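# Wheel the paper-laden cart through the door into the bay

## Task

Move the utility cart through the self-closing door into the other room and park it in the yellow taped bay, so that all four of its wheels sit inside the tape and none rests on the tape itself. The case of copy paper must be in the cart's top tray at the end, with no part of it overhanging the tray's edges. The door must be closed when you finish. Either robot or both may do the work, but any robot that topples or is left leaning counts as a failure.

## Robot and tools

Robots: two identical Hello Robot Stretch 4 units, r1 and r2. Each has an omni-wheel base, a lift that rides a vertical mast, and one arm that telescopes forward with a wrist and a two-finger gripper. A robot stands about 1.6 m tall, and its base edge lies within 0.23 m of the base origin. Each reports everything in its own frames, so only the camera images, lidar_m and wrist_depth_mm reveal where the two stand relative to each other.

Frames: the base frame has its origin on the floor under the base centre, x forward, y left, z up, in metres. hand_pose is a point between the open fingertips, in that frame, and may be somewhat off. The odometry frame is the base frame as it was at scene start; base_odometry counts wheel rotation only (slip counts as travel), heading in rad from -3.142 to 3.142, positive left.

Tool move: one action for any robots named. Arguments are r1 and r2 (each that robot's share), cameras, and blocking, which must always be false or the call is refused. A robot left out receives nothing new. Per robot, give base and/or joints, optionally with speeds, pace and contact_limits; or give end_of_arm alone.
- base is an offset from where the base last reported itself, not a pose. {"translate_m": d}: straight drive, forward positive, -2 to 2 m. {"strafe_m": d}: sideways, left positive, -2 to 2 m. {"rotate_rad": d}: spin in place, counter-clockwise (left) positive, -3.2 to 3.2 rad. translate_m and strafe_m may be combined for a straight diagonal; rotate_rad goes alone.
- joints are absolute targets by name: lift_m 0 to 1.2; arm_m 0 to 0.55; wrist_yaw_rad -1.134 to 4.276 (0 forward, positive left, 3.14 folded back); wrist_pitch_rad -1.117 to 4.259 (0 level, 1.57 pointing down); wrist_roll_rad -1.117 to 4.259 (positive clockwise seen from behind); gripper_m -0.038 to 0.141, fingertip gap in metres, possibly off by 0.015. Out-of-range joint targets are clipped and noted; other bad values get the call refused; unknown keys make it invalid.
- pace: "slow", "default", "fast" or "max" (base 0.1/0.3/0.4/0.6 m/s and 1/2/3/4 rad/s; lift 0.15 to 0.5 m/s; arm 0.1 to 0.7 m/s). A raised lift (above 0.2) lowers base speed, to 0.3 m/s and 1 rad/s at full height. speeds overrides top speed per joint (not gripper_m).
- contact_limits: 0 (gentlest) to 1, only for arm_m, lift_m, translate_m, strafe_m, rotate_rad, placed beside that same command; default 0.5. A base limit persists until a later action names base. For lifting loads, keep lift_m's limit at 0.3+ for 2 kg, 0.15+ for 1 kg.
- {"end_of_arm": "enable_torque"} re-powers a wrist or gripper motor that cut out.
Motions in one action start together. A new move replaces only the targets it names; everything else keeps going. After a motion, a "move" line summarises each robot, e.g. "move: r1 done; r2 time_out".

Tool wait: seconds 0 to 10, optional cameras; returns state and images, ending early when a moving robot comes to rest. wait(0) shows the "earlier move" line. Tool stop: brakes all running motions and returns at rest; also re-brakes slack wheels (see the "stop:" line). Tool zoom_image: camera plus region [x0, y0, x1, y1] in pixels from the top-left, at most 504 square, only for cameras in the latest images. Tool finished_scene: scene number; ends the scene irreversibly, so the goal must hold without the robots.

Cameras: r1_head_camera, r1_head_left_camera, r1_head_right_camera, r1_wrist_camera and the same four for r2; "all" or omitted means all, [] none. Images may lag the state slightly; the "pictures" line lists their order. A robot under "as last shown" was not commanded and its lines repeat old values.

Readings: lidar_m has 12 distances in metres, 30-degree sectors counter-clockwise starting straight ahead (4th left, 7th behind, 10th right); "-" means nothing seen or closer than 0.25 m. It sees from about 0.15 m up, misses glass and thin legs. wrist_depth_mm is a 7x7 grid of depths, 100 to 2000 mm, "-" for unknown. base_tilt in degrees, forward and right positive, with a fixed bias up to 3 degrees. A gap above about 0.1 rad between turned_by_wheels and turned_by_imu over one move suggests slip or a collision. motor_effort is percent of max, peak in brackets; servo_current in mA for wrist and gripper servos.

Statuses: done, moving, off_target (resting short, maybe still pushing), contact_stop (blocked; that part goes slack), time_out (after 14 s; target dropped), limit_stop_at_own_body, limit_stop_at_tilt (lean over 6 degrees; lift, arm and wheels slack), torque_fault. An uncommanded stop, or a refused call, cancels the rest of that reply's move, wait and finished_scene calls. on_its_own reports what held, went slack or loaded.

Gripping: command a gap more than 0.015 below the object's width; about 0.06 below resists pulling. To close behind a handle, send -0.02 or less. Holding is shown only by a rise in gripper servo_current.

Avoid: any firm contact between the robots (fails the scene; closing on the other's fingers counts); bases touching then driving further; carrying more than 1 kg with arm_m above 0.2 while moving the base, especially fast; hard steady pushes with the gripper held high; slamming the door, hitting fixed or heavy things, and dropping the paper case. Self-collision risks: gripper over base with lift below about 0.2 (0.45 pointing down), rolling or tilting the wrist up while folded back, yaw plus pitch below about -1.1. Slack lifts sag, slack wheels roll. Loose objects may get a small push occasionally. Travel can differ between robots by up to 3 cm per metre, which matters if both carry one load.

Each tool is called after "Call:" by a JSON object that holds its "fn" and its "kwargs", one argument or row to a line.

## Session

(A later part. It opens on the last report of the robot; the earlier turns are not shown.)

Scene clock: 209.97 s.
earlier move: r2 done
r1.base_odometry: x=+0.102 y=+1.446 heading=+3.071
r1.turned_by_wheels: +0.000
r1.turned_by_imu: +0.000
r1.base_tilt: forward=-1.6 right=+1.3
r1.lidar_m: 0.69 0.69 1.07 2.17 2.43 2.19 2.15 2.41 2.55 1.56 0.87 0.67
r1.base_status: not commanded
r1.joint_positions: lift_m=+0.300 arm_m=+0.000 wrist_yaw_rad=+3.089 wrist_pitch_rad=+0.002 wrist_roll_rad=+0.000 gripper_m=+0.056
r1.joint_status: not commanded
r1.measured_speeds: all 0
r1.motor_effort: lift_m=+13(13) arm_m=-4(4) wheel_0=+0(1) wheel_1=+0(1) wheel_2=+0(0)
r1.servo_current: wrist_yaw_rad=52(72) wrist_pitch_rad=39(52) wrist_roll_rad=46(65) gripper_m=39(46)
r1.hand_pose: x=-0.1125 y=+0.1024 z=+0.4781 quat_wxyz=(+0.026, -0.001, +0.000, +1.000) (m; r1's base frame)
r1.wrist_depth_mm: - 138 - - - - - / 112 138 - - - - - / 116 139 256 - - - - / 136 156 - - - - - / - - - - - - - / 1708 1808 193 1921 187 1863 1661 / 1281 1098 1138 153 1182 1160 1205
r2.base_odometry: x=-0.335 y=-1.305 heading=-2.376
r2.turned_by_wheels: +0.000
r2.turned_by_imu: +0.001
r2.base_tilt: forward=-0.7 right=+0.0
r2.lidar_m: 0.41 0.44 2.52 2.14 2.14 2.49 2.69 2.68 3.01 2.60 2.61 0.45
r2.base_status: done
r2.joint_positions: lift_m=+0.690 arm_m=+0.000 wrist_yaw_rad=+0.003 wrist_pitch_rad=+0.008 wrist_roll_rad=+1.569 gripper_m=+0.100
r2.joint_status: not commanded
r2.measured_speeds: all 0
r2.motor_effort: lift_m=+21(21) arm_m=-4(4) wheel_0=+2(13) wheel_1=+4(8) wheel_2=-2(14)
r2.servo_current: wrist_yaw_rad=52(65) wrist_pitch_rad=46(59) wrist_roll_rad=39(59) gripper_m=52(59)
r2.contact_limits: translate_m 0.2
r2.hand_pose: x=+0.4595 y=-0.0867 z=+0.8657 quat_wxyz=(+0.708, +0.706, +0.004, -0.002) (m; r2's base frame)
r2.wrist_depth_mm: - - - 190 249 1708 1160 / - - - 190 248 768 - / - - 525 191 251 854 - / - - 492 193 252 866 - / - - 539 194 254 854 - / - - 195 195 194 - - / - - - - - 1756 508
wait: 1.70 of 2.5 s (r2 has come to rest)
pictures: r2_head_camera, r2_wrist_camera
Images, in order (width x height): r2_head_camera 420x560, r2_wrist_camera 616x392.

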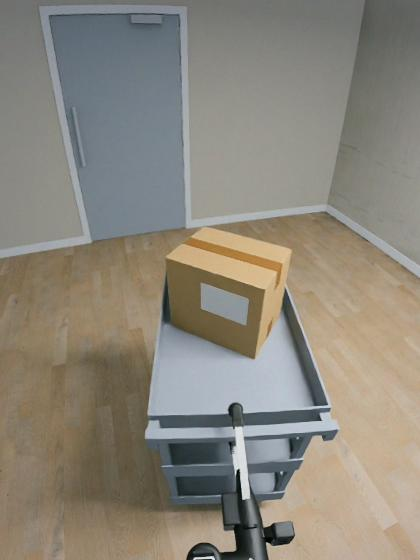

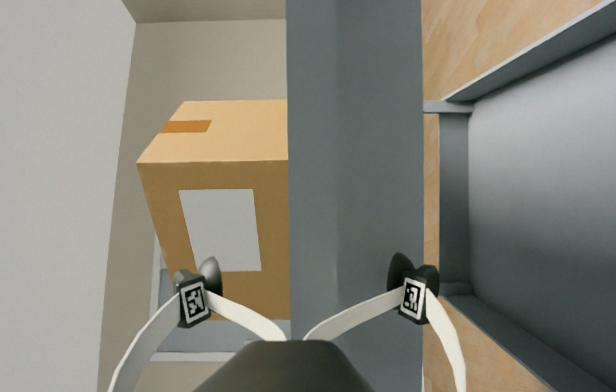

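Call:
{"fn": "move", "kwargs": {
  "blocking": false,
  "r2": {"base":{"translate_m":0.02},"contact_limits":{"translate_m":0.2}},
  "cameras": []
}}

Call:
{"fn": "wait", "kwargs": {
  "seconds": 1,
  "cameras": []
}}

Call:
{"fn": "move", "kwargs": {
  "blocking": false,
  "r2": {"joints":{"gripper_m":-0.02}},
  "cameras": []
}}

Call:
{"fn": "wait", "kwargs": {
  "seconds": 1.5,
  "cameras": []
}}

Call:
{"fn": "move", "kwargs": {
  "blocking": false,
  "r2": {"base":{"translate_m":-0.6},"pace":"slow"},
  "cameras": []
}}

Call:
{"fn": "wait", "kwargs": {
  "seconds": 7,
  "cameras": ["r2_head_camera","r2_head_right_camera","r2_wrist_camera"]
}}

Scene clock: 227.17 s.
move: r2 moving
r1: as last shown
r1.turned_by_imu: -0.001
r1.lidar_m: 0.67 0.68 1.07 2.20 2.45 2.20 2.16 2.41 2.52 1.54 0.84 0.70
r1.motor_effort: lift_m=+13(13) arm_m=-4(4) wheel_0=+0(0) wheel_1=+0(1) wheel_2=+0(0)
r1.servo_current: wrist_yaw_rad=46(65) wrist_pitch_rad=46(52) wrist_roll_rad=52(52) gripper_m=46(46)
r1.wrist_depth_mm: - 138 - - - - - / 111 139 - - - - - / 116 139 257 - - - - / 136 156 - - - - - / - - - - - - - / 1756 1756 195 1921 187 1863 1661 / 1255 1078 1098 153 1160 1138 1205
r2.base_odometry: x=-0.349 y=-1.318 heading=-2.376
r2.turned_by_wheels: +0.000
r2.turned_by_imu: +0.001
r2.base_tilt: forward=-0.7 right=+0.1
r2.lidar_m: 0.41 0.42 2.56 2.11 2.14 2.47 2.72 2.72 3.03 2.60 2.60 0.44
r2.base_status: translate_m moving
r2.joint_positions: lift_m=+0.690 arm_m=+0.000 wrist_yaw_rad=+0.001 wrist_pitch_rad=+0.008 wrist_roll_rad=+1.569 gripper_m=+0.100
r2.joint_status: not commanded
r2.measured_speeds: translate_m=+0.023 strafe_m=-0.001 rotate_rad=-0.002 lift_m=+0.000 arm_m=+0.000 wrist_yaw_rad=-0.002 wrist_pitch_rad=+0.000 wrist_roll_rad=+0.000
r2.motor_effort: lift_m=+21(21) arm_m=-1(4) wheel_0=+6(11) wheel_1=+7(8) wheel_2=-7(12)
r2.servo_current: wrist_yaw_rad=39(52) wrist_pitch_rad=52(52) wrist_roll_rad=52(52) gripper_m=52(52)
r2.contact_limits: translate_m 0.2
r2.hand_pose: x=+0.4593 y=-0.0872 z=+0.8657 quat_wxyz=(+0.708, +0.707, +0.003, -0.003) (m; r2's base frame)
r2.wrist_depth_mm: - - - 182 241 1618 1138 / - - - 183 243 1537 - / - - 525 183 243 820 - / - - 480 183 243 854 - / - - 521 184 244 842 - / - - 195 184 196 - - / - - - - 246 1756 512
pictures: none
No camera images: "cameras" was empty.

Scene clock: 227.53 s.
earlier move: r2 done
r1.base_odometry: x=+0.102 y=+1.446 heading=+3.071
r1.turned_by_wheels: +0.000
r1.turned_by_imu: +0.000
r1.base_tilt: forward=-1.6 right=+1.2
r1.lidar_m: 0.66 0.69 1.07 2.19 2.40 2.19 2.17 2.41 2.55 1.53 0.85 0.69
r1.base_status: not commanded
r1.joint_positions: lift_m=+0.300 arm_m=+0.000 wrist_yaw_rad=+3.089 wrist_pitch_rad=+0.002 wrist_roll_rad=+0.000 gripper_m=+0.056
r1.joint_status: not commanded
r1.measured_speeds: all 0
r1.motor_effort: lift_m=+13(13) arm_m=-4(4) wheel_0=-1(1) wheel_1=+0(1) wheel_2=+0(0)
r1.servo_current: wrist_yaw_rad=46(78) wrist_pitch_rad=46(52) wrist_roll_rad=52(52) gripper_m=46(46)
r1.hand_pose: x=-0.1125 y=+0.1024 z=+0.4781 quat_wxyz=(+0.026, -0.001, +0.000, +1.000) (m; r1's base frame)
r1.wrist_depth_mm: - 138 - - - - - / 112 138 - - - - - / 115 139 256 - - - - / 136 156 - - - - - / - - - - - - - / 1708 1756 193 1921 187 1921 1661 / 1229 1098 1118 153 1160 1160 1182
r2.base_odometry: x=-0.349 y=-1.319 heading=-2.376
r2.turned_by_wheels: +0.000
r2.turned_by_imu: +0.000
r2.base_tilt: forward=-0.6 right=+0.1
r2.lidar_m: 0.38 3.06 2.49 2.16 2.14 2.47 2.71 2.71 3.03 2.63 2.60 0.44
r2.base_status: done
r2.joint_positions: lift_m=+0.690 arm_m=+0.000 wrist_yaw_rad=+0.001 wrist_pitch_rad=+0.008 wrist_roll_rad=+1.569 gripper_m=+0.100
r2.joint_status: not commanded
r2.measured_speeds: all 0
r2.motor_effort: lift_m=+21(21) arm_m=+4(4) wheel_0=+1(11) wheel_1=+3(8) wheel_2=-2(12)
r2.servo_current: wrist_yaw_rad=52(52) wrist_pitch_rad=46(52) wrist_roll_rad=52(59) gripper_m=52(52)
r2.contact_limits: translate_m 0.2
r2.hand_pose: x=+0.4593 y=-0.0872 z=+0.8657 quat_wxyz=(+0.708, +0.707, +0.003, -0.003) (m; r2's base frame)
r2.wrist_depth_mm: - - - 183 242 1708 1182 / - - - 183 243 768 - / - - 504 183 244 831 - / - - 488 185 244 854 - / - - 535 185 245 842 - / - - 195 185 194 - - / - - - - 246 1708 496
wait: 0.37 of 1 s (r2 has come to rest)
pictures: none
No camera images: "cameras" was empty.

Scene clock: 228.03 s.
move: r2 moving
r1: as last shown
r1.lidar_m: 0.68 0.69 1.08 2.19 2.42 2.20 2.17 2.41 2.54 1.53 0.85 0.70
r1.motor_effort: lift_m=+13(13) arm_m=-4(4) wheel_0=+0(1) wheel_1=+0(1) wheel_2=+0(0)
r1.servo_current: wrist_yaw_rad=52(59) wrist_pitch_rad=33(46) wrist_roll_rad=65(65) gripper_m=39(46)
r1.wrist_depth_mm: - 138 - - - - - / 112 139 - - - - - / 116 139 256 - - - - / 136 156 - - - - - / - - - - - - - / 1708 1756 194 1863 188 1863 1708 / 1255 1118 1118 153 1182 1182 1229
r2.base_odometry: x=-0.349 y=-1.319 heading=-2.376
r2.turned_by_wheels: +0.000
r2.turned_by_imu: +0.000
r2.base_tilt: forward=-0.7 right=+0.0
r2.lidar_m: 0.42 3.05 2.49 2.16 2.14 2.48 2.70 2.71 3.04 2.60 2.58 0.45
r2.base_status: not commanded
r2.joint_positions: lift_m=+0.690 arm_m=+0.000 wrist_yaw_rad=+0.001 wrist_pitch_rad=+0.008 wrist_roll_rad=+1.569 gripper_m=+0.083
r2.joint_status: gripper_m moving
r2.measured_speeds: all 0
r2.motor_effort: lift_m=+21(21) arm_m=+4(4) wheel_0=+1(2) wheel_1=+3(3) wheel_2=-2(2)
r2.servo_current: wrist_yaw_rad=39(52) wrist_pitch_rad=46(52) wrist_roll_rad=59(59) gripper_m=85(111)
r2.contact_limits: translate_m 0.2
r2.hand_pose: x=+0.4593 y=-0.0872 z=+0.8657 quat_wxyz=(+0.708, +0.707, +0.003, -0.003) (m; r2's base frame)
r2.wrist_depth_mm: - - - 185 245 1661 1160 / - - - 186 245 768 - / - - 517 185 245 854 - / - - 492 186 246 854 - / - - 530 186 246 842 - / - - 197 186 191 - - / - - - - 247 1708 508
pictures: none
No camera images: "cameras" was empty.

Scene clock: 229.47 s.
earlier move: r2 done
r1.base_odometry: x=+0.102 y=+1.446 heading=+3.071
r1.turned_by_wheels: +0.000
r1.turned_by_imu: +0.000
r1.base_tilt: forward=-1.6 right=+1.3
r1.lidar_m: 0.66 0.69 1.07 2.21 2.46 2.19 2.17 2.39 2.55 1.54 0.85 0.70
r1.base_status: not commanded
r1.joint_positions: lift_m=+0.300 arm_m=+0.000 wrist_yaw_rad=+3.089 wrist_pitch_rad=+0.002 wrist_roll_rad=+0.000 gripper_m=+0.056
r1.joint_status: not commanded
r1.measured_speeds: all 0
r1.motor_effort: lift_m=+13(13) arm_m=-4(4) wheel_0=+0(1) wheel_1=-1(1) wheel_2=+0(0)
r1.servo_current: wrist_yaw_rad=52(78) wrist_pitch_rad=39(52) wrist_roll_rad=52(65) gripper_m=46(46)
r1.hand_pose: x=-0.1125 y=+0.1024 z=+0.4781 quat_wxyz=(+0.026, -0.001, +0.000, +1.000) (m; r1's base frame)
r1.wrist_depth_mm: - 138 - - - - - / 112 139 - - - - - / 116 139 256 - - - - / 137 156 - - - - - / - - - - - - - / 1708 1756 193 1863 188 1921 1661 / 1255 1098 1098 153 1182 1138 1182
r2.base_odometry: x=-0.349 y=-1.319 heading=-2.376
r2.turned_by_wheels: +0.000
r2.turned_by_imu: +0.000
r2.base_tilt: forward=-0.6 right=+0.1
r2.lidar_m: 0.39 0.41 2.51 2.14 2.16 2.51 2.69 2.72 3.04 2.61 2.60 0.44
r2.base_status: not commanded
r2.joint_positions: lift_m=+0.690 arm_m=+0.000 wrist_yaw_rad=+0.001 wrist_pitch_rad=+0.008 wrist_roll_rad=+1.569 gripper_m=-0.019
r2.joint_status: all done
r2.measured_speeds: all 0
r2.motor_effort: lift_m=+21(21) arm_m=+4(4) wheel_0=+1(2) wheel_1=+3(3) wheel_2=-2(2)
r2.servo_current: wrist_yaw_rad=52(59) wrist_pitch_rad=59(59) wrist_roll_rad=52(65) gripper_m=111(228)
r2.contact_limits: translate_m 0.2
r2.hand_pose: x=+0.4594 y=-0.0871 z=+0.8657 quat_wxyz=(+0.708, +0.707, +0.003, -0.002) (m; r2's base frame)
r2.wrist_depth_mm: - - - 171 231 1618 521 / - - - 172 232 741 - / - - 484 173 234 831 - / - - 480 173 235 831 - / - - 530 174 234 842 - / - - 188 174 181 - - / - - - - 236 1576 -
wait: 1.43 of 1.5 s (r2 has come to rest)
pictures: none
No camera images: "cameras" was empty.

Scene clock: 229.97 s.
move: r2 moving
r1: as last shown
r1.lidar_m: 0.67 0.69 1.08 2.20 2.43 2.18 2.14 2.42 2.55 1.55 0.89 0.69
r1.motor_effort: lift_m=+13(13) arm_m=-4(4) wheel_0=+0(1) wheel_1=+0(1) wheel_2=+0(0)
r1.servo_current: wrist_yaw_rad=52(65) wrist_pitch_rad=39(46) wrist_roll_rad=59(59) gripper_m=39(52)
r1.wrist_depth_mm: - 138 - - - - - / 112 139 - - - - - / 116 139 257 - - - - / 136 156 - - - - - / - - - - - - - / 1756 1808 194 1983 187 1983 1661 / 1255 1098 1098 154 1182 1160 1205
r2.base_odometry: x=-0.340 y=-1.310 heading=-2.376
r2.turned_by_wheels: +0.000
r2.turned_by_imu: +0.000
r2.base_tilt: forward=-0.7 right=+0.1
r2.lidar_m: 0.38 0.44 2.52 2.14 2.16 2.46 2.69 2.71 3.02 2.59 2.57 0.43
r2.base_status: translate_m moving
r2.joint_positions: lift_m=+0.690 arm_m=+0.000 wrist_yaw_rad=+0.002 wrist_pitch_rad=+0.008 wrist_roll_rad=+1.569 gripper_m=-0.019
r2.joint_status: not commanded
r2.measured_speeds: translate_m=-0.049 strafe_m=+0.000 rotate_rad=-0.003 lift_m=+0.000 arm_m=+0.000 wrist_yaw_rad=+0.002 wrist_pitch_rad=+0.000 wrist_roll_rad=+0.000
r2.motor_effort: lift_m=+21(21) arm_m=+2(4) wheel_0=-5(8) wheel_1=-8(8) wheel_2=+14(14)
r2.servo_current: wrist_yaw_rad=52(52) wrist_pitch_rad=59(59) wrist_roll_rad=59(65) gripper_m=104(111)
r2.hand_pose: x=+0.4594 y=-0.0869 z=+0.8657 quat_wxyz=(+0.708, +0.707, +0.003, -0.002) (m; r2's base frame)
r2.wrist_depth_mm: - - - 172 231 1576 496 / - - - 172 232 759 - / - - 480 173 232 831 - / - - 484 174 234 842 - / - - 535 174 235 854 - / - - 188 175 181 - - / - - - - 237 1576 496
pictures: none
No camera images: "cameras" was empty.

Scene clock: 236.77 s.
earlier move: r2 done
r1.base_odometry: x=+0.102 y=+1.446 heading=+3.071
r1.turned_by_wheels: +0.000
r1.turned_by_imu: +0.000
r1.base_tilt: forward=-1.6 right=+1.3
r1.lidar_m: 0.68 0.70 1.04 2.18 2.44 2.18 2.17 2.41 2.54 1.53 0.86 0.69
r1.base_status: not commanded
r1.joint_positions: lift_m=+0.300 arm_m=+0.000 wrist_yaw_rad=+3.089 wrist_pitch_rad=+0.002 wrist_roll_rad=+0.000 gripper_m=+0.056
r1.joint_status: not commanded
r1.measured_speeds: all 0
r1.motor_effort: lift_m=+13(13) arm_m=-4(4) wheel_0=+0(1) wheel_1=+0(1) wheel_2=+0(0)
r1.servo_current: wrist_yaw_rad=39(72) wrist_pitch_rad=39(52) wrist_roll_rad=59(72) gripper_m=39(52)
r1.hand_pose: x=-0.1125 y=+0.1024 z=+0.4781 quat_wxyz=(+0.026, -0.001, +0.000, +1.000) (m; r1's base frame)
r1.wrist_depth_mm: - 138 - - - - - / 112 139 - - - - - / 116 139 256 - - - - / 137 156 - - - - - / - - - - - - - / 1708 1756 193 1863 187 1863 1661 / 1255 1098 1138 153 1182 1138 1205
r2.base_odometry: x=+0.083 y=-0.903 heading=-2.376
r2.turned_by_wheels: +0.000
r2.turned_by_imu: +0.002
r2.base_tilt: forward=-0.6 right=+0.1
r2.lidar_m: 0.39 0.40 2.32 1.95 1.95 2.34 2.13 2.16 2.48 2.74 2.75 0.43
r2.base_status: done
r2.joint_positions: lift_m=+0.690 arm_m=+0.000 wrist_yaw_rad=+0.003 wrist_pitch_rad=+0.008 wrist_roll_rad=+1.569 gripper_m=-0.019
r2.joint_status: not commanded
r2.measured_speeds: all 0
r2.motor_effort: lift_m=+21(21) arm_m=-4(4) wheel_0=-3(8) wheel_1=-4(8) wheel_2=+6(15)
r2.servo_current: wrist_yaw_rad=52(59) wrist_pitch_rad=46(59) wrist_roll_rad=39(65) gripper_m=91(111)
r2.hand_pose: x=+0.4595 y=-0.0867 z=+0.8657 quat_wxyz=(+0.708, +0.707, +0.004, -0.002) (m; r2's base frame)
r2.wrist_depth_mm: - - - 177 237 1618 1138 / - - - 176 236 1661 - / - - 539 174 236 - - / - 484 466 233 234 842 - / - - 512 173 234 854 - / - - 186 172 178 - - / - - - - 231 1576 -
wait: 6.80 of 7 s (r2 has come to rest)
pictures: r2_head_camera, r2_head_right_camera, r2_wrist_camera
Images, in order (width x height): r2_head_camera 420x560, r2_head_right_camera 420x672, r2_wrist_camera 616x392.

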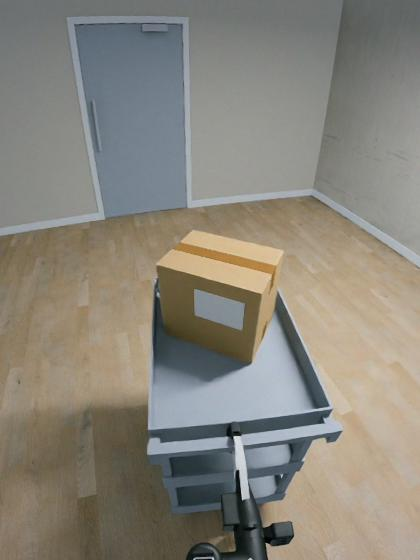

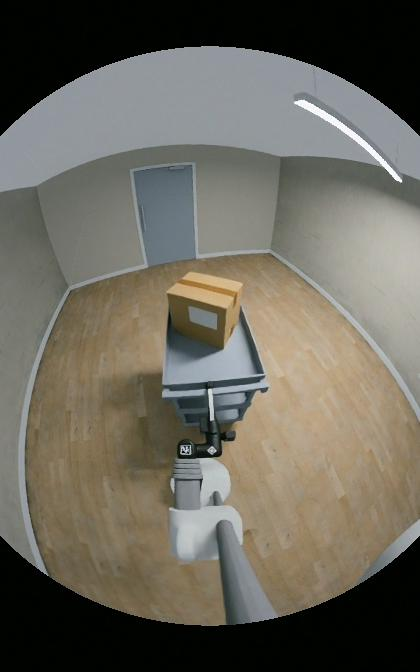

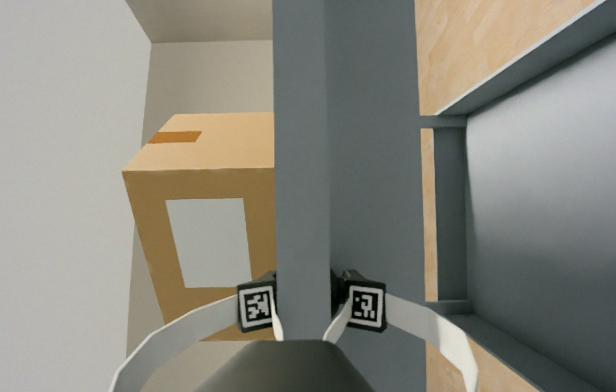

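Call:
{"fn": "move", "kwargs": {
  "blocking": false,
  "r1": {"base":{"rotate_rad":-0.227}},
  "r2": {"base":{"rotate_rad":0.26},"pace":"slow"},
  "cameras": []
}}

Call:
{"fn": "wait", "kwargs": {
  "seconds": 1,
  "cameras": []
}}

Call:
{"fn": "wait", "kwargs": {
  "seconds": 1,
  "cameras": ["r1_head_left_camera","r1_head_right_camera","r1_head_camera","r2_head_camera","r2_head_left_camera","r2_head_right_camera"]
}}

Scene clock: 254.27 s.
move: r1 moving; r2 moving
r1.base_odometry: x=+0.102 y=+1.446 heading=+2.874
r1.turned_by_wheels: -0.197
r1.turned_by_imu: -0.199
r1.base_tilt: forward=-1.6 right=+1.3
r1.lidar_m: 0.66 0.67 0.86 2.14 2.26 2.27 2.15 2.26 2.64 2.54 0.90 0.72
r1.base_status: rotate_rad moving
r1.joint_positions: lift_m=+0.300 arm_m=+0.000 wrist_yaw_rad=+3.089 wrist_pitch_rad=+0.002 wrist_roll_rad=+0.000 gripper_m=+0.056
r1.joint_status: not commanded
r1.measured_speeds: translate_m=+0.000 strafe_m=-0.001 rotate_rad=-0.372 lift_m=+0.000 arm_m=+0.000 wrist_yaw_rad=+0.000 wrist_pitch_rad=+0.000 wrist_roll_rad=+0.000
r1.motor_effort: lift_m=+13(13) arm_m=-4(4) wheel_0=+4(7) wheel_1=+1(8) wheel_2=+3(7)
r1.servo_current: wrist_yaw_rad=65(65) wrist_pitch_rad=52(52) wrist_roll_rad=46(59) gripper_m=39(46)
r1.hand_pose: x=-0.1125 y=+0.1024 z=+0.4781 quat_wxyz=(+0.026, -0.001, +0.000, +1.000) (m; r1's base frame)
r1.wrist_depth_mm: - 138 - - - - - / 111 139 - - - - - / 116 139 256 - - - - / 136 156 - - - - - / - - - - - - - / 1708 1756 193 1983 187 1863 1708 / 1255 1098 1098 153 1182 1078 1182
r2.base_odometry: x=+0.083 y=-0.903 heading=-2.251
r2.turned_by_wheels: +0.124
r2.turned_by_imu: +0.123
r2.base_tilt: forward=-0.7 right=+0.0
r2.lidar_m: 0.40 3.33 2.19 1.96 1.98 2.37 2.14 2.17 2.70 2.76 2.81 0.42
r2.base_status: rotate_rad moving
r2.joint_positions: lift_m=+0.690 arm_m=+0.000 wrist_yaw_rad=-0.006 wrist_pitch_rad=+0.008 wrist_roll_rad=+1.569 gripper_m=-0.019
r2.joint_status: not commanded
r2.measured_speeds: translate_m=+0.000 strafe_m=+0.002 rotate_rad=+0.488 lift_m=+0.000 arm_m=+0.000 wrist_yaw_rad=+0.000 wrist_pitch_rad=+0.000 wrist_roll_rad=+0.000
r2.motor_effort: lift_m=+21(21) arm_m=-3(4) wheel_0=-9(12) wheel_1=-7(8) wheel_2=-13(13)
r2.servo_current: wrist_yaw_rad=65(65) wrist_pitch_rad=52(59) wrist_roll_rad=33(65) gripper_m=85(91)
r2.hand_pose: x=+0.4587 y=-0.0892 z=+0.8657 quat_wxyz=(+0.708, +0.707, +0.001, -0.005) (m; r2's base frame)
r2.wrist_depth_mm: - - - 161 220 1618 - / - - 574 163 223 778 - / - 477 449 166 225 831 - / - - 492 168 228 831 - / - - 549 169 232 - - / - - 185 172 180 - - / - - - - 237 1537 473
pictures: none
No camera images: "cameras" was empty.

Scene clock: 254.73 s.
earlier move: r1 done; r2 moving
r1.base_odometry: x=+0.102 y=+1.446 heading=+2.844
r1.turned_by_wheels: -0.030
r1.turned_by_imu: -0.030
r1.base_tilt: forward=-1.6 right=+1.3
r1.lidar_m: 0.68 0.68 0.83 1.95 2.25 2.31 2.16 2.25 2.70 2.53 0.92 0.73
r1.base_status: done
r1.joint_positions: lift_m=+0.300 arm_m=+0.000 wrist_yaw_rad=+3.089 wrist_pitch_rad=+0.002 wrist_roll_rad=+0.000 gripper_m=+0.056
r1.joint_status: not commanded
r1.measured_speeds: all 0
r1.motor_effort: lift_m=+13(13) arm_m=-4(4) wheel_0=+2(7) wheel_1=+1(8) wheel_2=+0(7)
r1.servo_current: wrist_yaw_rad=46(65) wrist_pitch_rad=39(52) wrist_roll_rad=33(59) gripper_m=39(46)
r1.hand_pose: x=-0.1125 y=+0.1024 z=+0.4781 quat_wxyz=(+0.026, -0.001, +0.000, +1.000) (m; r1's base frame)
r1.wrist_depth_mm: - 138 - - - - - / 112 139 - - - - - / 116 139 256 - - - - / 136 156 - - - - - / - - - - - - - / 1756 1756 194 1708 187 1863 1661 / 1255 1118 1138 154 1160 1160 1205
r2.base_odometry: x=+0.083 y=-0.903 heading=-2.118
r2.turned_by_wheels: +0.133
r2.turned_by_imu: +0.130
r2.base_tilt: forward=-0.7 right=+0.1
r2.lidar_m: 0.42 2.85 2.08 1.96 2.06 2.24 2.14 2.23 2.88 2.73 0.45 0.40
r2.base_status: rotate_rad moving
r2.joint_positions: lift_m=+0.690 arm_m=+0.000 wrist_yaw_rad=-0.001 wrist_pitch_rad=+0.008 wrist_roll_rad=+1.569 gripper_m=-0.019
r2.joint_status: not commanded
r2.measured_speeds: translate_m=+0.000 strafe_m=+0.000 rotate_rad=+0.064 lift_m=+0.000 arm_m=+0.000 wrist_yaw_rad=+0.000 wrist_pitch_rad=+0.000 wrist_roll_rad=+0.000
r2.motor_effort: lift_m=+21(21) arm_m=-4(4) wheel_0=+0(12) wheel_1=-5(8) wheel_2=-6(13)
r2.servo_current: wrist_yaw_rad=39(65) wrist_pitch_rad=52(59) wrist_roll_rad=33(65) gripper_m=85(91)
r2.hand_pose: x=+0.4592 y=-0.0878 z=+0.8657 quat_wxyz=(+0.708, +0.707, +0.002, -0.003) (m; r2's base frame)
r2.wrist_depth_mm: - 436 436 124 179 - - / - 404 404 129 189 - - / - 504 473 138 200 - - / - - 574 147 214 - - / - - - 156 224 1708 - / - - 185 168 177 1576 484 / - - - - - 1537 1160
wait: 0.47 of 1 s (r1 has come to rest)
pictures: none
No camera images: "cameras" was empty.

Scene clock: 255.07 s.
earlier move: r2 done
r1.base_odometry: x=+0.102 y=+1.446 heading=+2.844
r1.turned_by_wheels: +0.000
r1.turned_by_imu: +0.000
r1.base_tilt: forward=-1.6 right=+1.3
r1.lidar_m: 0.68 0.70 0.83 1.98 2.23 2.31 2.17 2.25 2.70 2.52 0.94 0.73
r1.base_status: done
r1.joint_positions: lift_m=+0.300 arm_m=+0.000 wrist_yaw_rad=+3.089 wrist_pitch_rad=+0.002 wrist_roll_rad=+0.000 gripper_m=+0.056
r1.joint_status: not commanded
r1.measured_speeds: all 0
r1.motor_effort: lift_m=+13(13) arm_m=-4(4) wheel_0=+1(7) wheel_1=+1(8) wheel_2=+0(7)
r1.servo_current: wrist_yaw_rad=52(65) wrist_pitch_rad=46(52) wrist_roll_rad=59(59) gripper_m=39(46)
r1.hand_pose: x=-0.1125 y=+0.1024 z=+0.4781 quat_wxyz=(+0.026, -0.001, +0.000, +1.000) (m; r1's base frame)
r1.wrist_depth_mm: - 138 - - - - - / 112 138 - - - - - / 116 139 257 - - - - / 136 156 - - - - - / - - - - - - - / 1708 1756 193 1808 188 1921 1661 / 1229 1078 1098 154 1182 1138 1182
r2.base_odometry: x=+0.083 y=-0.903 heading=-2.117
r2.turned_by_wheels: +0.001
r2.turned_by_imu: +0.001
r2.base_tilt: forward=-0.6 right=+0.1
r2.lidar_m: 0.41 2.88 2.06 1.95 2.04 2.25 2.11 2.20 2.90 2.75 0.47 0.41
r2.base_status: done
r2.joint_positions: lift_m=+0.690 arm_m=+0.000 wrist_yaw_rad=-0.001 wrist_pitch_rad=+0.008 wrist_roll_rad=+1.569 gripper_m=-0.019
r2.joint_status: not commanded
r2.measured_speeds: all 0
r2.motor_effort: lift_m=+21(21) arm_m=-4(4) wheel_0=-2(12) wheel_1=-5(8) wheel_2=-6(13)
r2.servo_current: wrist_yaw_rad=39(65) wrist_pitch_rad=52(59) wrist_roll_rad=33(65) gripper_m=85(91)
r2.hand_pose: x=+0.4592 y=-0.0878 z=+0.8657 quat_wxyz=(+0.708, +0.707, +0.002, -0.003) (m; r2's base frame)
r2.wrist_depth_mm: - 436 436 125 179 - - / - 404 404 129 189 - - / - 508 477 138 200 - - / - - 569 148 213 - - / - - - 156 225 1661 - / - - 185 168 177 1576 484 / - - - - - 1537 1182
wait: 0.33 of 1 s (r2 has come to rest)
pictures: r1_head_camera, r1_head_left_camera, r1_head_right_camera, r2_head_camera, r2_head_left_camera, r2_head_right_camera
Images, in order (width x height): r1_head_camera 420x560, r1_head_left_camera 420x672, r1_head_right_camera 420x672, r2_head_camera 420x560, r2_head_left_camera 420x672, r2_head_right_camera 420x672.

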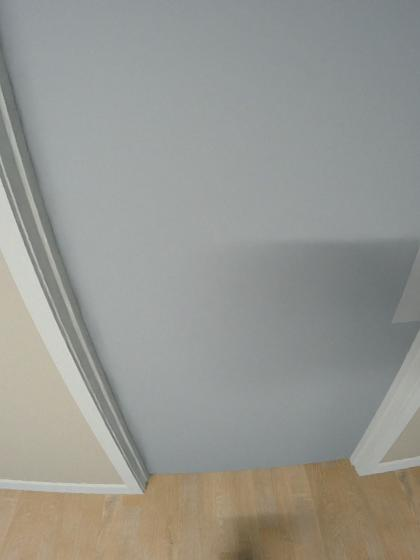

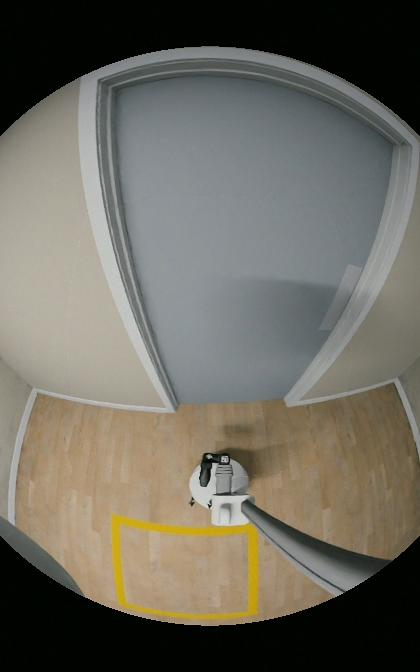

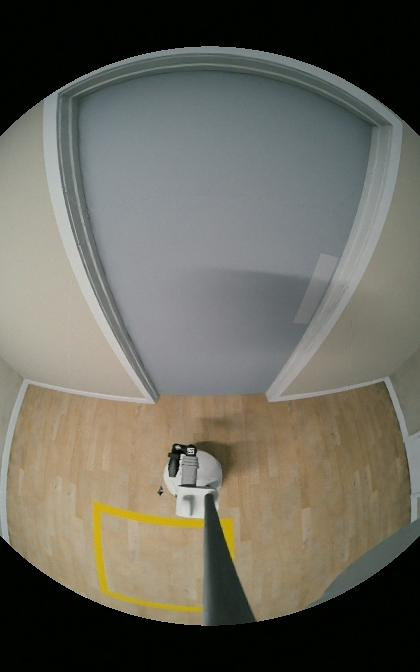

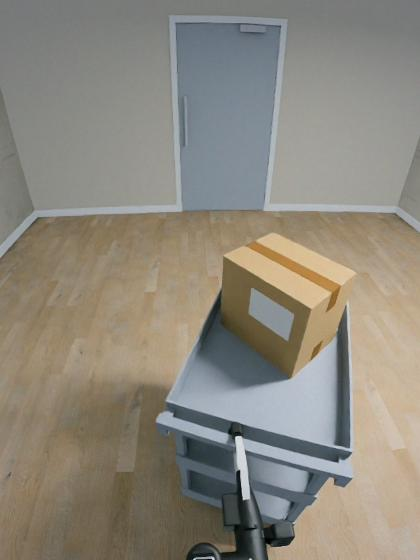

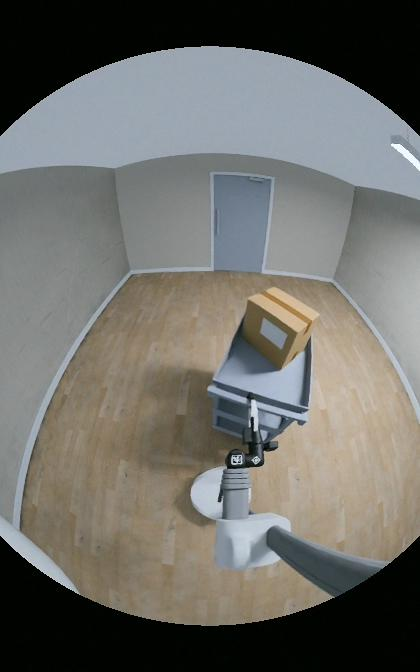

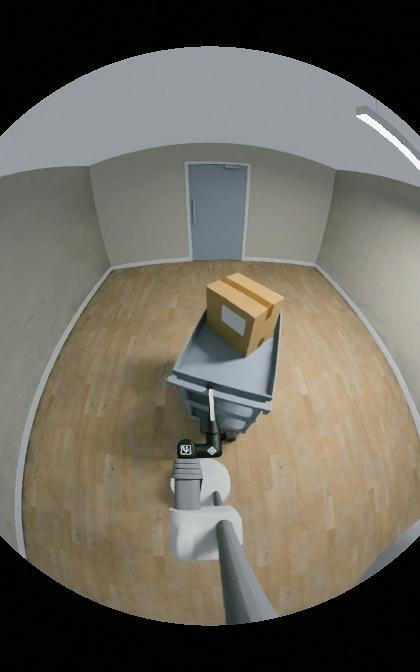

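Call:
{"fn": "move", "kwargs": {
  "blocking": false,
  "r1": {"base":{"translate_m":0.75},"pace":"slow","contact_limits":{"translate_m":0.6}},
  "r2": {"base":{"strafe_m":-0.22},"pace":"slow"},
  "cameras": []
}}

Call:
{"fn": "wait", "kwargs": {
  "seconds": 4,
  "cameras": ["r1_head_left_camera","r2_head_camera"]
}}

Call:
{"fn": "wait", "kwargs": {
  "seconds": 5,
  "cameras": ["r1_head_left_camera","r1_head_right_camera","r2_head_camera","r2_head_left_camera"]
}}

Scene clock: 269.63 s.
move: r1 moving; r2 moving
r1.base_odometry: x=+0.090 y=+1.450 heading=+2.845
r1.turned_by_wheels: +0.000
r1.turned_by_imu: -0.001
r1.base_tilt: forward=-1.6 right=+1.3
r1.lidar_m: 0.65 0.66 0.82 1.91 2.28 2.32 2.18 2.24 2.66 2.52 0.90 0.73
r1.base_status: translate_m moving
r1.joint_positions: lift_m=+0.300 arm_m=+0.000 wrist_yaw_rad=+3.089 wrist_pitch_rad=+0.002 wrist_roll_rad=+0.000 gripper_m=+0.056
r1.joint_status: not commanded
r1.measured_speeds: translate_m=+0.048 strafe_m=+0.000 rotate_rad=-0.001 lift_m=+0.000 arm_m=+0.000 wrist_yaw_rad=+0.000 wrist_pitch_rad=+0.000 wrist_roll_rad=+0.000
r1.motor_effort: lift_m=+13(13) arm_m=-4(4) wheel_0=+4(7) wheel_1=+6(6) wheel_2=-5(6)
r1.servo_current: wrist_yaw_rad=46(72) wrist_pitch_rad=39(46) wrist_roll_rad=52(59) gripper_m=33(46)
r1.contact_limits: translate_m 0.6
r1.hand_pose: x=-0.1125 y=+0.1024 z=+0.4781 quat_wxyz=(+0.026, -0.001, +0.000, +1.000) (m; r1's base frame)
r1.wrist_depth_mm: - 138 - - - - - / 112 139 - - - - - / 116 139 256 - - - - / 136 156 - - - - - / - - - - - - - / 1756 1756 194 1756 188 1863 1708 / 1255 1118 1118 153 1160 1182 1182
r2.base_odometry: x=+0.071 y=-0.895 heading=-2.117
r2.turned_by_wheels: +0.000
r2.turned_by_imu: +0.002
r2.base_tilt: forward=-0.7 right=+0.0
r2.lidar_m: 0.42 2.87 2.12 1.96 2.04 2.23 2.12 2.25 2.86 2.74 0.44 0.39
r2.base_status: strafe_m moving
r2.joint_positions: lift_m=+0.690 arm_m=+0.000 wrist_yaw_rad=-0.001 wrist_pitch_rad=+0.008 wrist_roll_rad=+1.569 gripper_m=-0.019
r2.joint_status: not commanded
r2.measured_speeds: translate_m=+0.000 strafe_m=-0.055 rotate_rad=+0.000 lift_m=+0.000 arm_m=+0.000 wrist_yaw_rad=+0.000 wrist_pitch_rad=+0.000 wrist_roll_rad=+0.000
r2.motor_effort: lift_m=+21(21) arm_m=-4(4) wheel_0=+12(12) wheel_1=-7(8) wheel_2=+1(4)
r2.servo_current: wrist_yaw_rad=39(72) wrist_pitch_rad=52(52) wrist_roll_rad=65(65) gripper_m=85(91)
r2.hand_pose: x=+0.4592 y=-0.0877 z=+0.8657 quat_wxyz=(+0.708, +0.707, +0.002, -0.003) (m; r2's base frame)
r2.wrist_depth_mm: - 462 449 127 179 - - / - 402 404 130 191 - - / - 500 473 139 202 - - / - - 564 148 213 - - / - - - 156 225 1808 - / - - 186 169 177 1576 484 / - - - - - 1576 1160
pictures: none
No camera images: "cameras" was empty.

Scene clock: 272.47 s.
earlier move: r1 moving; r2 done
r1.base_odometry: x=-0.169 y=+1.529 heading=+2.844
r1.turned_by_wheels: +0.000
r1.turned_by_imu: +0.000
r1.base_tilt: forward=-1.6 right=+1.3
r1.lidar_m: 0.39 0.40 0.48 1.08 2.25 2.62 2.44 2.53 2.66 1.79 0.63 0.44
r1.base_status: translate_m moving
r1.joint_positions: lift_m=+0.300 arm_m=+0.000 wrist_yaw_rad=+3.089 wrist_pitch_rad=+0.002 wrist_roll_rad=+0.000 gripper_m=+0.056
r1.joint_status: not commanded
r1.measured_speeds: translate_m=+0.102 strafe_m=+0.000 rotate_rad=+0.000 lift_m=+0.000 arm_m=+0.000 wrist_yaw_rad=+0.000 wrist_pitch_rad=+0.000 wrist_roll_rad=+0.000
r1.motor_effort: lift_m=+13(13) arm_m=-4(4) wheel_0=+3(8) wheel_1=+3(7) wheel_2=-3(6)
r1.servo_current: wrist_yaw_rad=39(72) wrist_pitch_rad=39(52) wrist_roll_rad=46(65) gripper_m=39(46)
r1.contact_limits: translate_m 0.6
r1.hand_pose: x=-0.1125 y=+0.1024 z=+0.4781 quat_wxyz=(+0.026, -0.001, +0.000, +1.000) (m; r1's base frame)
r1.wrist_depth_mm: - 138 - - - - - / 112 138 - - - - - / 116 139 257 - - - - / 137 156 - - - - - / - - - - - - - / 1708 1756 194 1756 188 1863 1661 / 1255 1118 1160 153 1138 1160 1205
r2.base_odometry: x=-0.105 y=-0.789 heading=-2.117
r2.turned_by_wheels: +0.000
r2.turned_by_imu: +0.001
r2.base_tilt: forward=-0.7 right=+0.0
r2.lidar_m: 0.39 0.39 2.30 2.17 2.26 2.23 2.12 2.23 2.66 2.53 2.63 0.42
r2.base_status: done
r2.joint_positions: lift_m=+0.690 arm_m=+0.000 wrist_yaw_rad=+0.002 wrist_pitch_rad=+0.008 wrist_roll_rad=+1.569 gripper_m=-0.019
r2.joint_status: not commanded
r2.measured_speeds: all 0
r2.motor_effort: lift_m=+21(21) arm_m=-4(4) wheel_0=+5(16) wheel_1=-3(10) wheel_2=+0(4)
r2.servo_current: wrist_yaw_rad=39(72) wrist_pitch_rad=52(59) wrist_roll_rad=46(65) gripper_m=85(91)
r2.hand_pose: x=+0.4595 y=-0.0869 z=+0.8657 quat_wxyz=(+0.708, +0.707, +0.003, -0.002) (m; r2's base frame)
r2.wrist_depth_mm: - - - 165 225 1618 - / - - - 167 227 732 - / - 512 455 168 229 831 - / - - 488 229 230 831 - / - - 535 171 232 - - / - - 185 172 179 - - / - - - - 236 1576 480
wait: 2.83 of 4 s (r2 has come to rest)
pictures: r1_head_left_camera, r2_head_camera
Images, in order (width x height): r1_head_left_camera 420x672, r2_head_camera 420x560.

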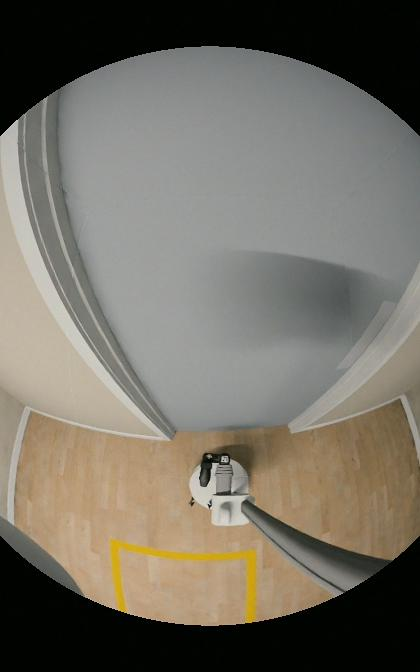

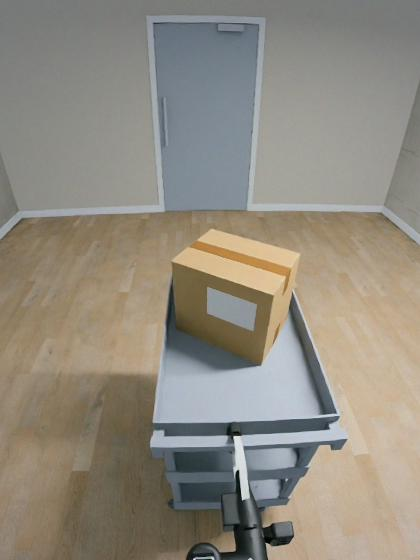

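Scene clock: 276.07 s.
earlier move: r1 contact_stop
r1.base_odometry: x=-0.382 y=+1.589 heading=+2.809
r1.turned_by_wheels: -0.036
r1.turned_by_imu: -0.009
r1.base_tilt: forward=-1.6 right=+1.3
r1.lidar_m: - 0.25 0.27 0.39 2.28 2.84 2.69 2.73 2.66 0.65 0.31 0.25
r1.base_status: translate_m contact_stop (by the wheels' count: +0.505 of +0.750)
r1.joint_positions: lift_m=+0.300 arm_m=+0.000 wrist_yaw_rad=+3.089 wrist_pitch_rad=+0.002 wrist_roll_rad=+0.000 gripper_m=+0.056
r1.joint_status: not commanded
r1.measured_speeds: all 0
r1.on_its_own: the wheels are slack since a contact_stop
r1.motor_effort: lift_m=+15(15) arm_m=+4(4) wheel_0=+0(20) wheel_1=+0(26) wheel_2=+0(31)
r1.servo_current: wrist_yaw_rad=46(72) wrist_pitch_rad=46(52) wrist_roll_rad=46(72) gripper_m=33(52)
r1.contact_limits: translate_m 0.6
r1.hand_pose: x=-0.1125 y=+0.1024 z=+0.4779 quat_wxyz=(+0.026, -0.001, +0.000, +1.000) (m; r1's base frame)
r1.wrist_depth_mm: 135 138 - - - - - / 108 138 - - - - - / 112 138 281 - - - - / 134 151 - - - - - / - - - - - - - / 1756 1708 194 1756 187 1808 1661 / 1229 1098 1098 153 1160 1138 1205
r2.base_odometry: x=-0.105 y=-0.789 heading=-2.117
r2.turned_by_wheels: +0.000
r2.turned_by_imu: +0.001
r2.base_tilt: forward=-0.7 right=+0.1
r2.lidar_m: 0.40 0.43 2.32 2.17 2.29 2.22 2.12 2.21 2.67 2.52 2.63 0.41
r2.base_status: done
r2.joint_positions: lift_m=+0.690 arm_m=+0.000 wrist_yaw_rad=+0.002 wrist_pitch_rad=+0.008 wrist_roll_rad=+1.569 gripper_m=-0.019
r2.joint_status: not commanded
r2.measured_speeds: all 0
r2.motor_effort: lift_m=+21(21) arm_m=-4(4) wheel_0=+5(16) wheel_1=-3(10) wheel_2=+0(4)
r2.servo_current: wrist_yaw_rad=46(72) wrist_pitch_rad=52(59) wrist_roll_rad=52(65) gripper_m=78(91)
r2.hand_pose: x=+0.4595 y=-0.0869 z=+0.8657 quat_wxyz=(+0.708, +0.707, +0.003, -0.002) (m; r2's base frame)
r2.wrist_depth_mm: - - - 165 224 1618 - / - - - 167 227 741 - / - 512 459 168 229 831 - / - - 484 229 230 831 - / - - 539 171 232 - - / - - 186 172 179 - - / - - - - 236 1537 477
wait: 3.60 of 5 s (r1 has come to rest)
pictures: r1_head_left_camera, r1_head_right_camera, r2_head_camera, r2_head_left_camera
Images, in order (width x height): r1_head_left_camera 420x672, r1_head_right_camera 420x672, r2_head_camera 420x560, r2_head_left_camera 420x672.

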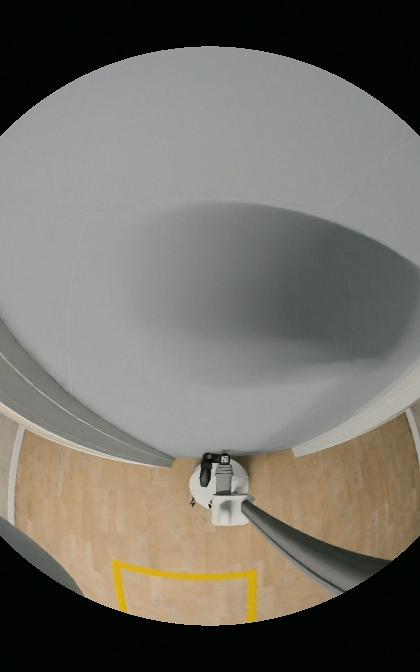

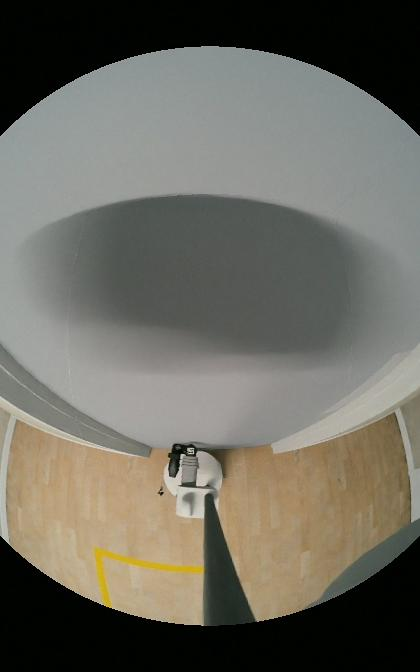

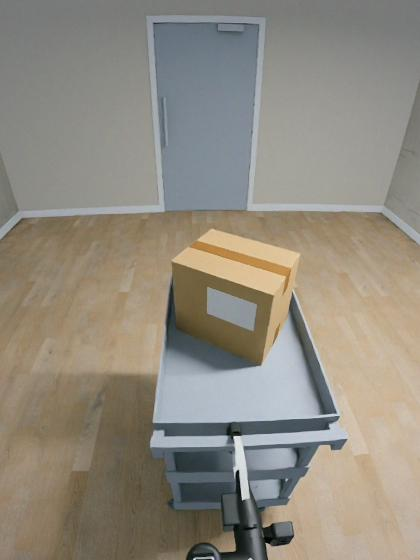

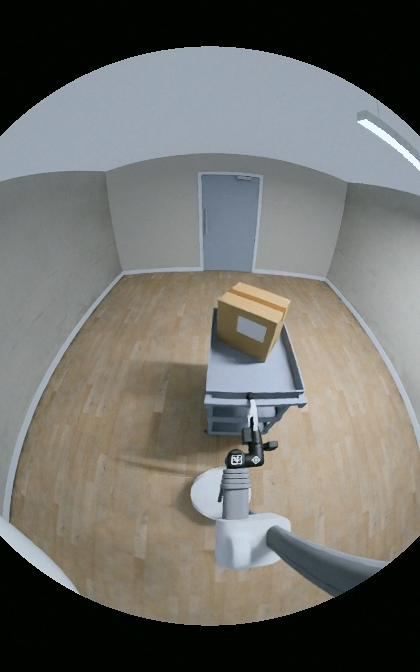

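Call:
{"fn": "move", "kwargs": {
  "blocking": false,
  "r1": {"base":{"translate_m":-0.04},"pace":"slow"},
  "cameras": ["r1_head_left_camera","r1_head_right_camera","r1_head_camera","r2_head_camera"]
}}

Scene clock: 293.87 s.
move: r1 moving
r1.base_odometry: x=-0.371 y=+1.585 heading=+2.808
r1.turned_by_wheels: +0.000
r1.turned_by_imu: -0.002
r1.base_tilt: forward=-1.6 right=+1.3
r1.lidar_m: 0.25 0.25 0.29 0.41 2.29 2.82 2.68 2.74 2.68 0.75 0.35 0.25
r1.base_status: translate_m moving
r1.joint_positions: lift_m=+0.300 arm_m=+0.000 wrist_yaw_rad=+3.089 wrist_pitch_rad=+0.002 wrist_roll_rad=+0.000 gripper_m=+0.056
r1.joint_status: not commanded
r1.measured_speeds: translate_m=-0.049 strafe_m=+0.000 rotate_rad=-0.002 lift_m=+0.000 arm_m=+0.000 wrist_yaw_rad=+0.000 wrist_pitch_rad=+0.000 wrist_roll_rad=+0.000
r1.motor_effort: lift_m=+15(15) arm_m=+4(4) wheel_0=-6(6) wheel_1=-5(5) wheel_2=+5(7)
r1.servo_current: wrist_yaw_rad=52(59) wrist_pitch_rad=46(46) wrist_roll_rad=65(65) gripper_m=33(46)
r1.hand_pose: x=-0.1125 y=+0.1024 z=+0.4779 quat_wxyz=(+0.026, -0.001, +0.000, +1.000) (m; r1's base frame)
r1.wrist_depth_mm: 136 138 - - - - - / 108 138 - - - - - / 112 138 281 - - - - / 133 151 - - - - - / - - - - - - - / 1756 1756 193 1756 187 1921 1756 / 1229 1118 1118 153 1160 1160 1205
r2: as last shown
r2.turned_by_imu: +0.002
r2.lidar_m: 0.39 0.44 2.31 2.17 2.29 2.23 2.12 2.21 2.66 2.52 2.63 0.43
r2.motor_effort: lift_m=+21(21) arm_m=-3(4) wheel_0=+4(5) wheel_1=-3(4) wheel_2=+0(1)
r2.servo_current: wrist_yaw_rad=59(59) wrist_pitch_rad=52(59) wrist_roll_rad=46(52) gripper_m=85(85)
r2.wrist_depth_mm: - - - 165 224 1618 - / - - - 167 227 741 - / - 517 455 168 229 831 - / - - 484 229 230 831 - / - - 539 171 232 - - / - - 186 172 178 - - / - - - - 236 1537 477
pictures: r1_head_camera, r1_head_left_camera, r1_head_right_camera, r2_head_camera
Images, in order (width x height): r1_head_camera 420x560, r1_head_left_camera 420x672, r1_head_right_camera 420x672, r2_head_camera 420x560.

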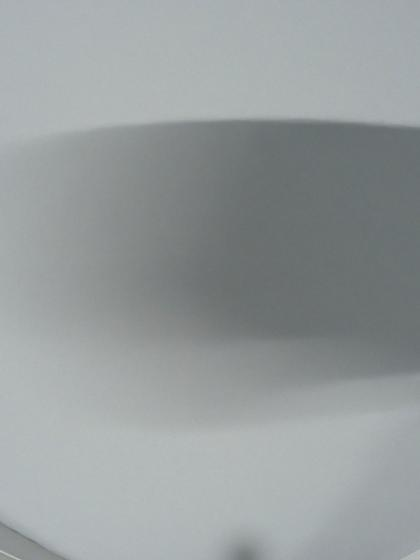

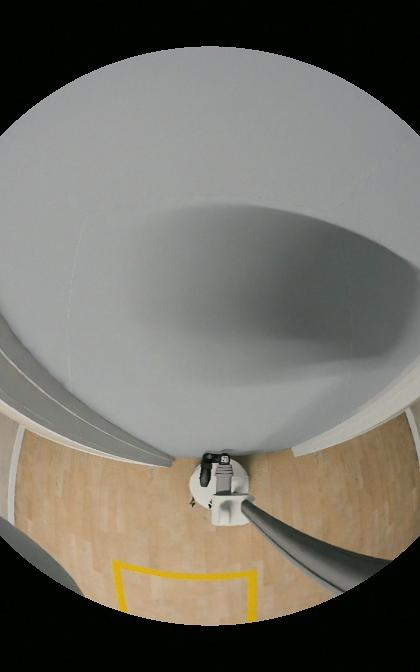

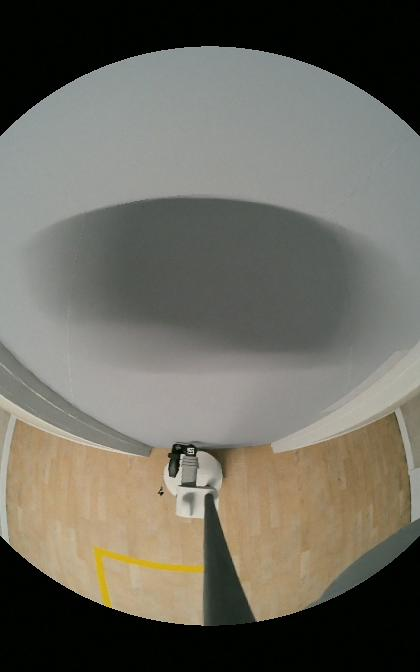

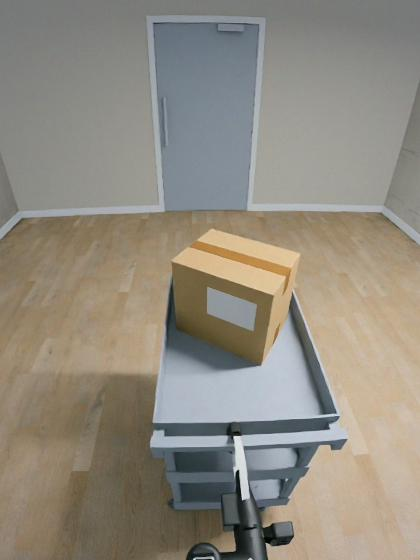

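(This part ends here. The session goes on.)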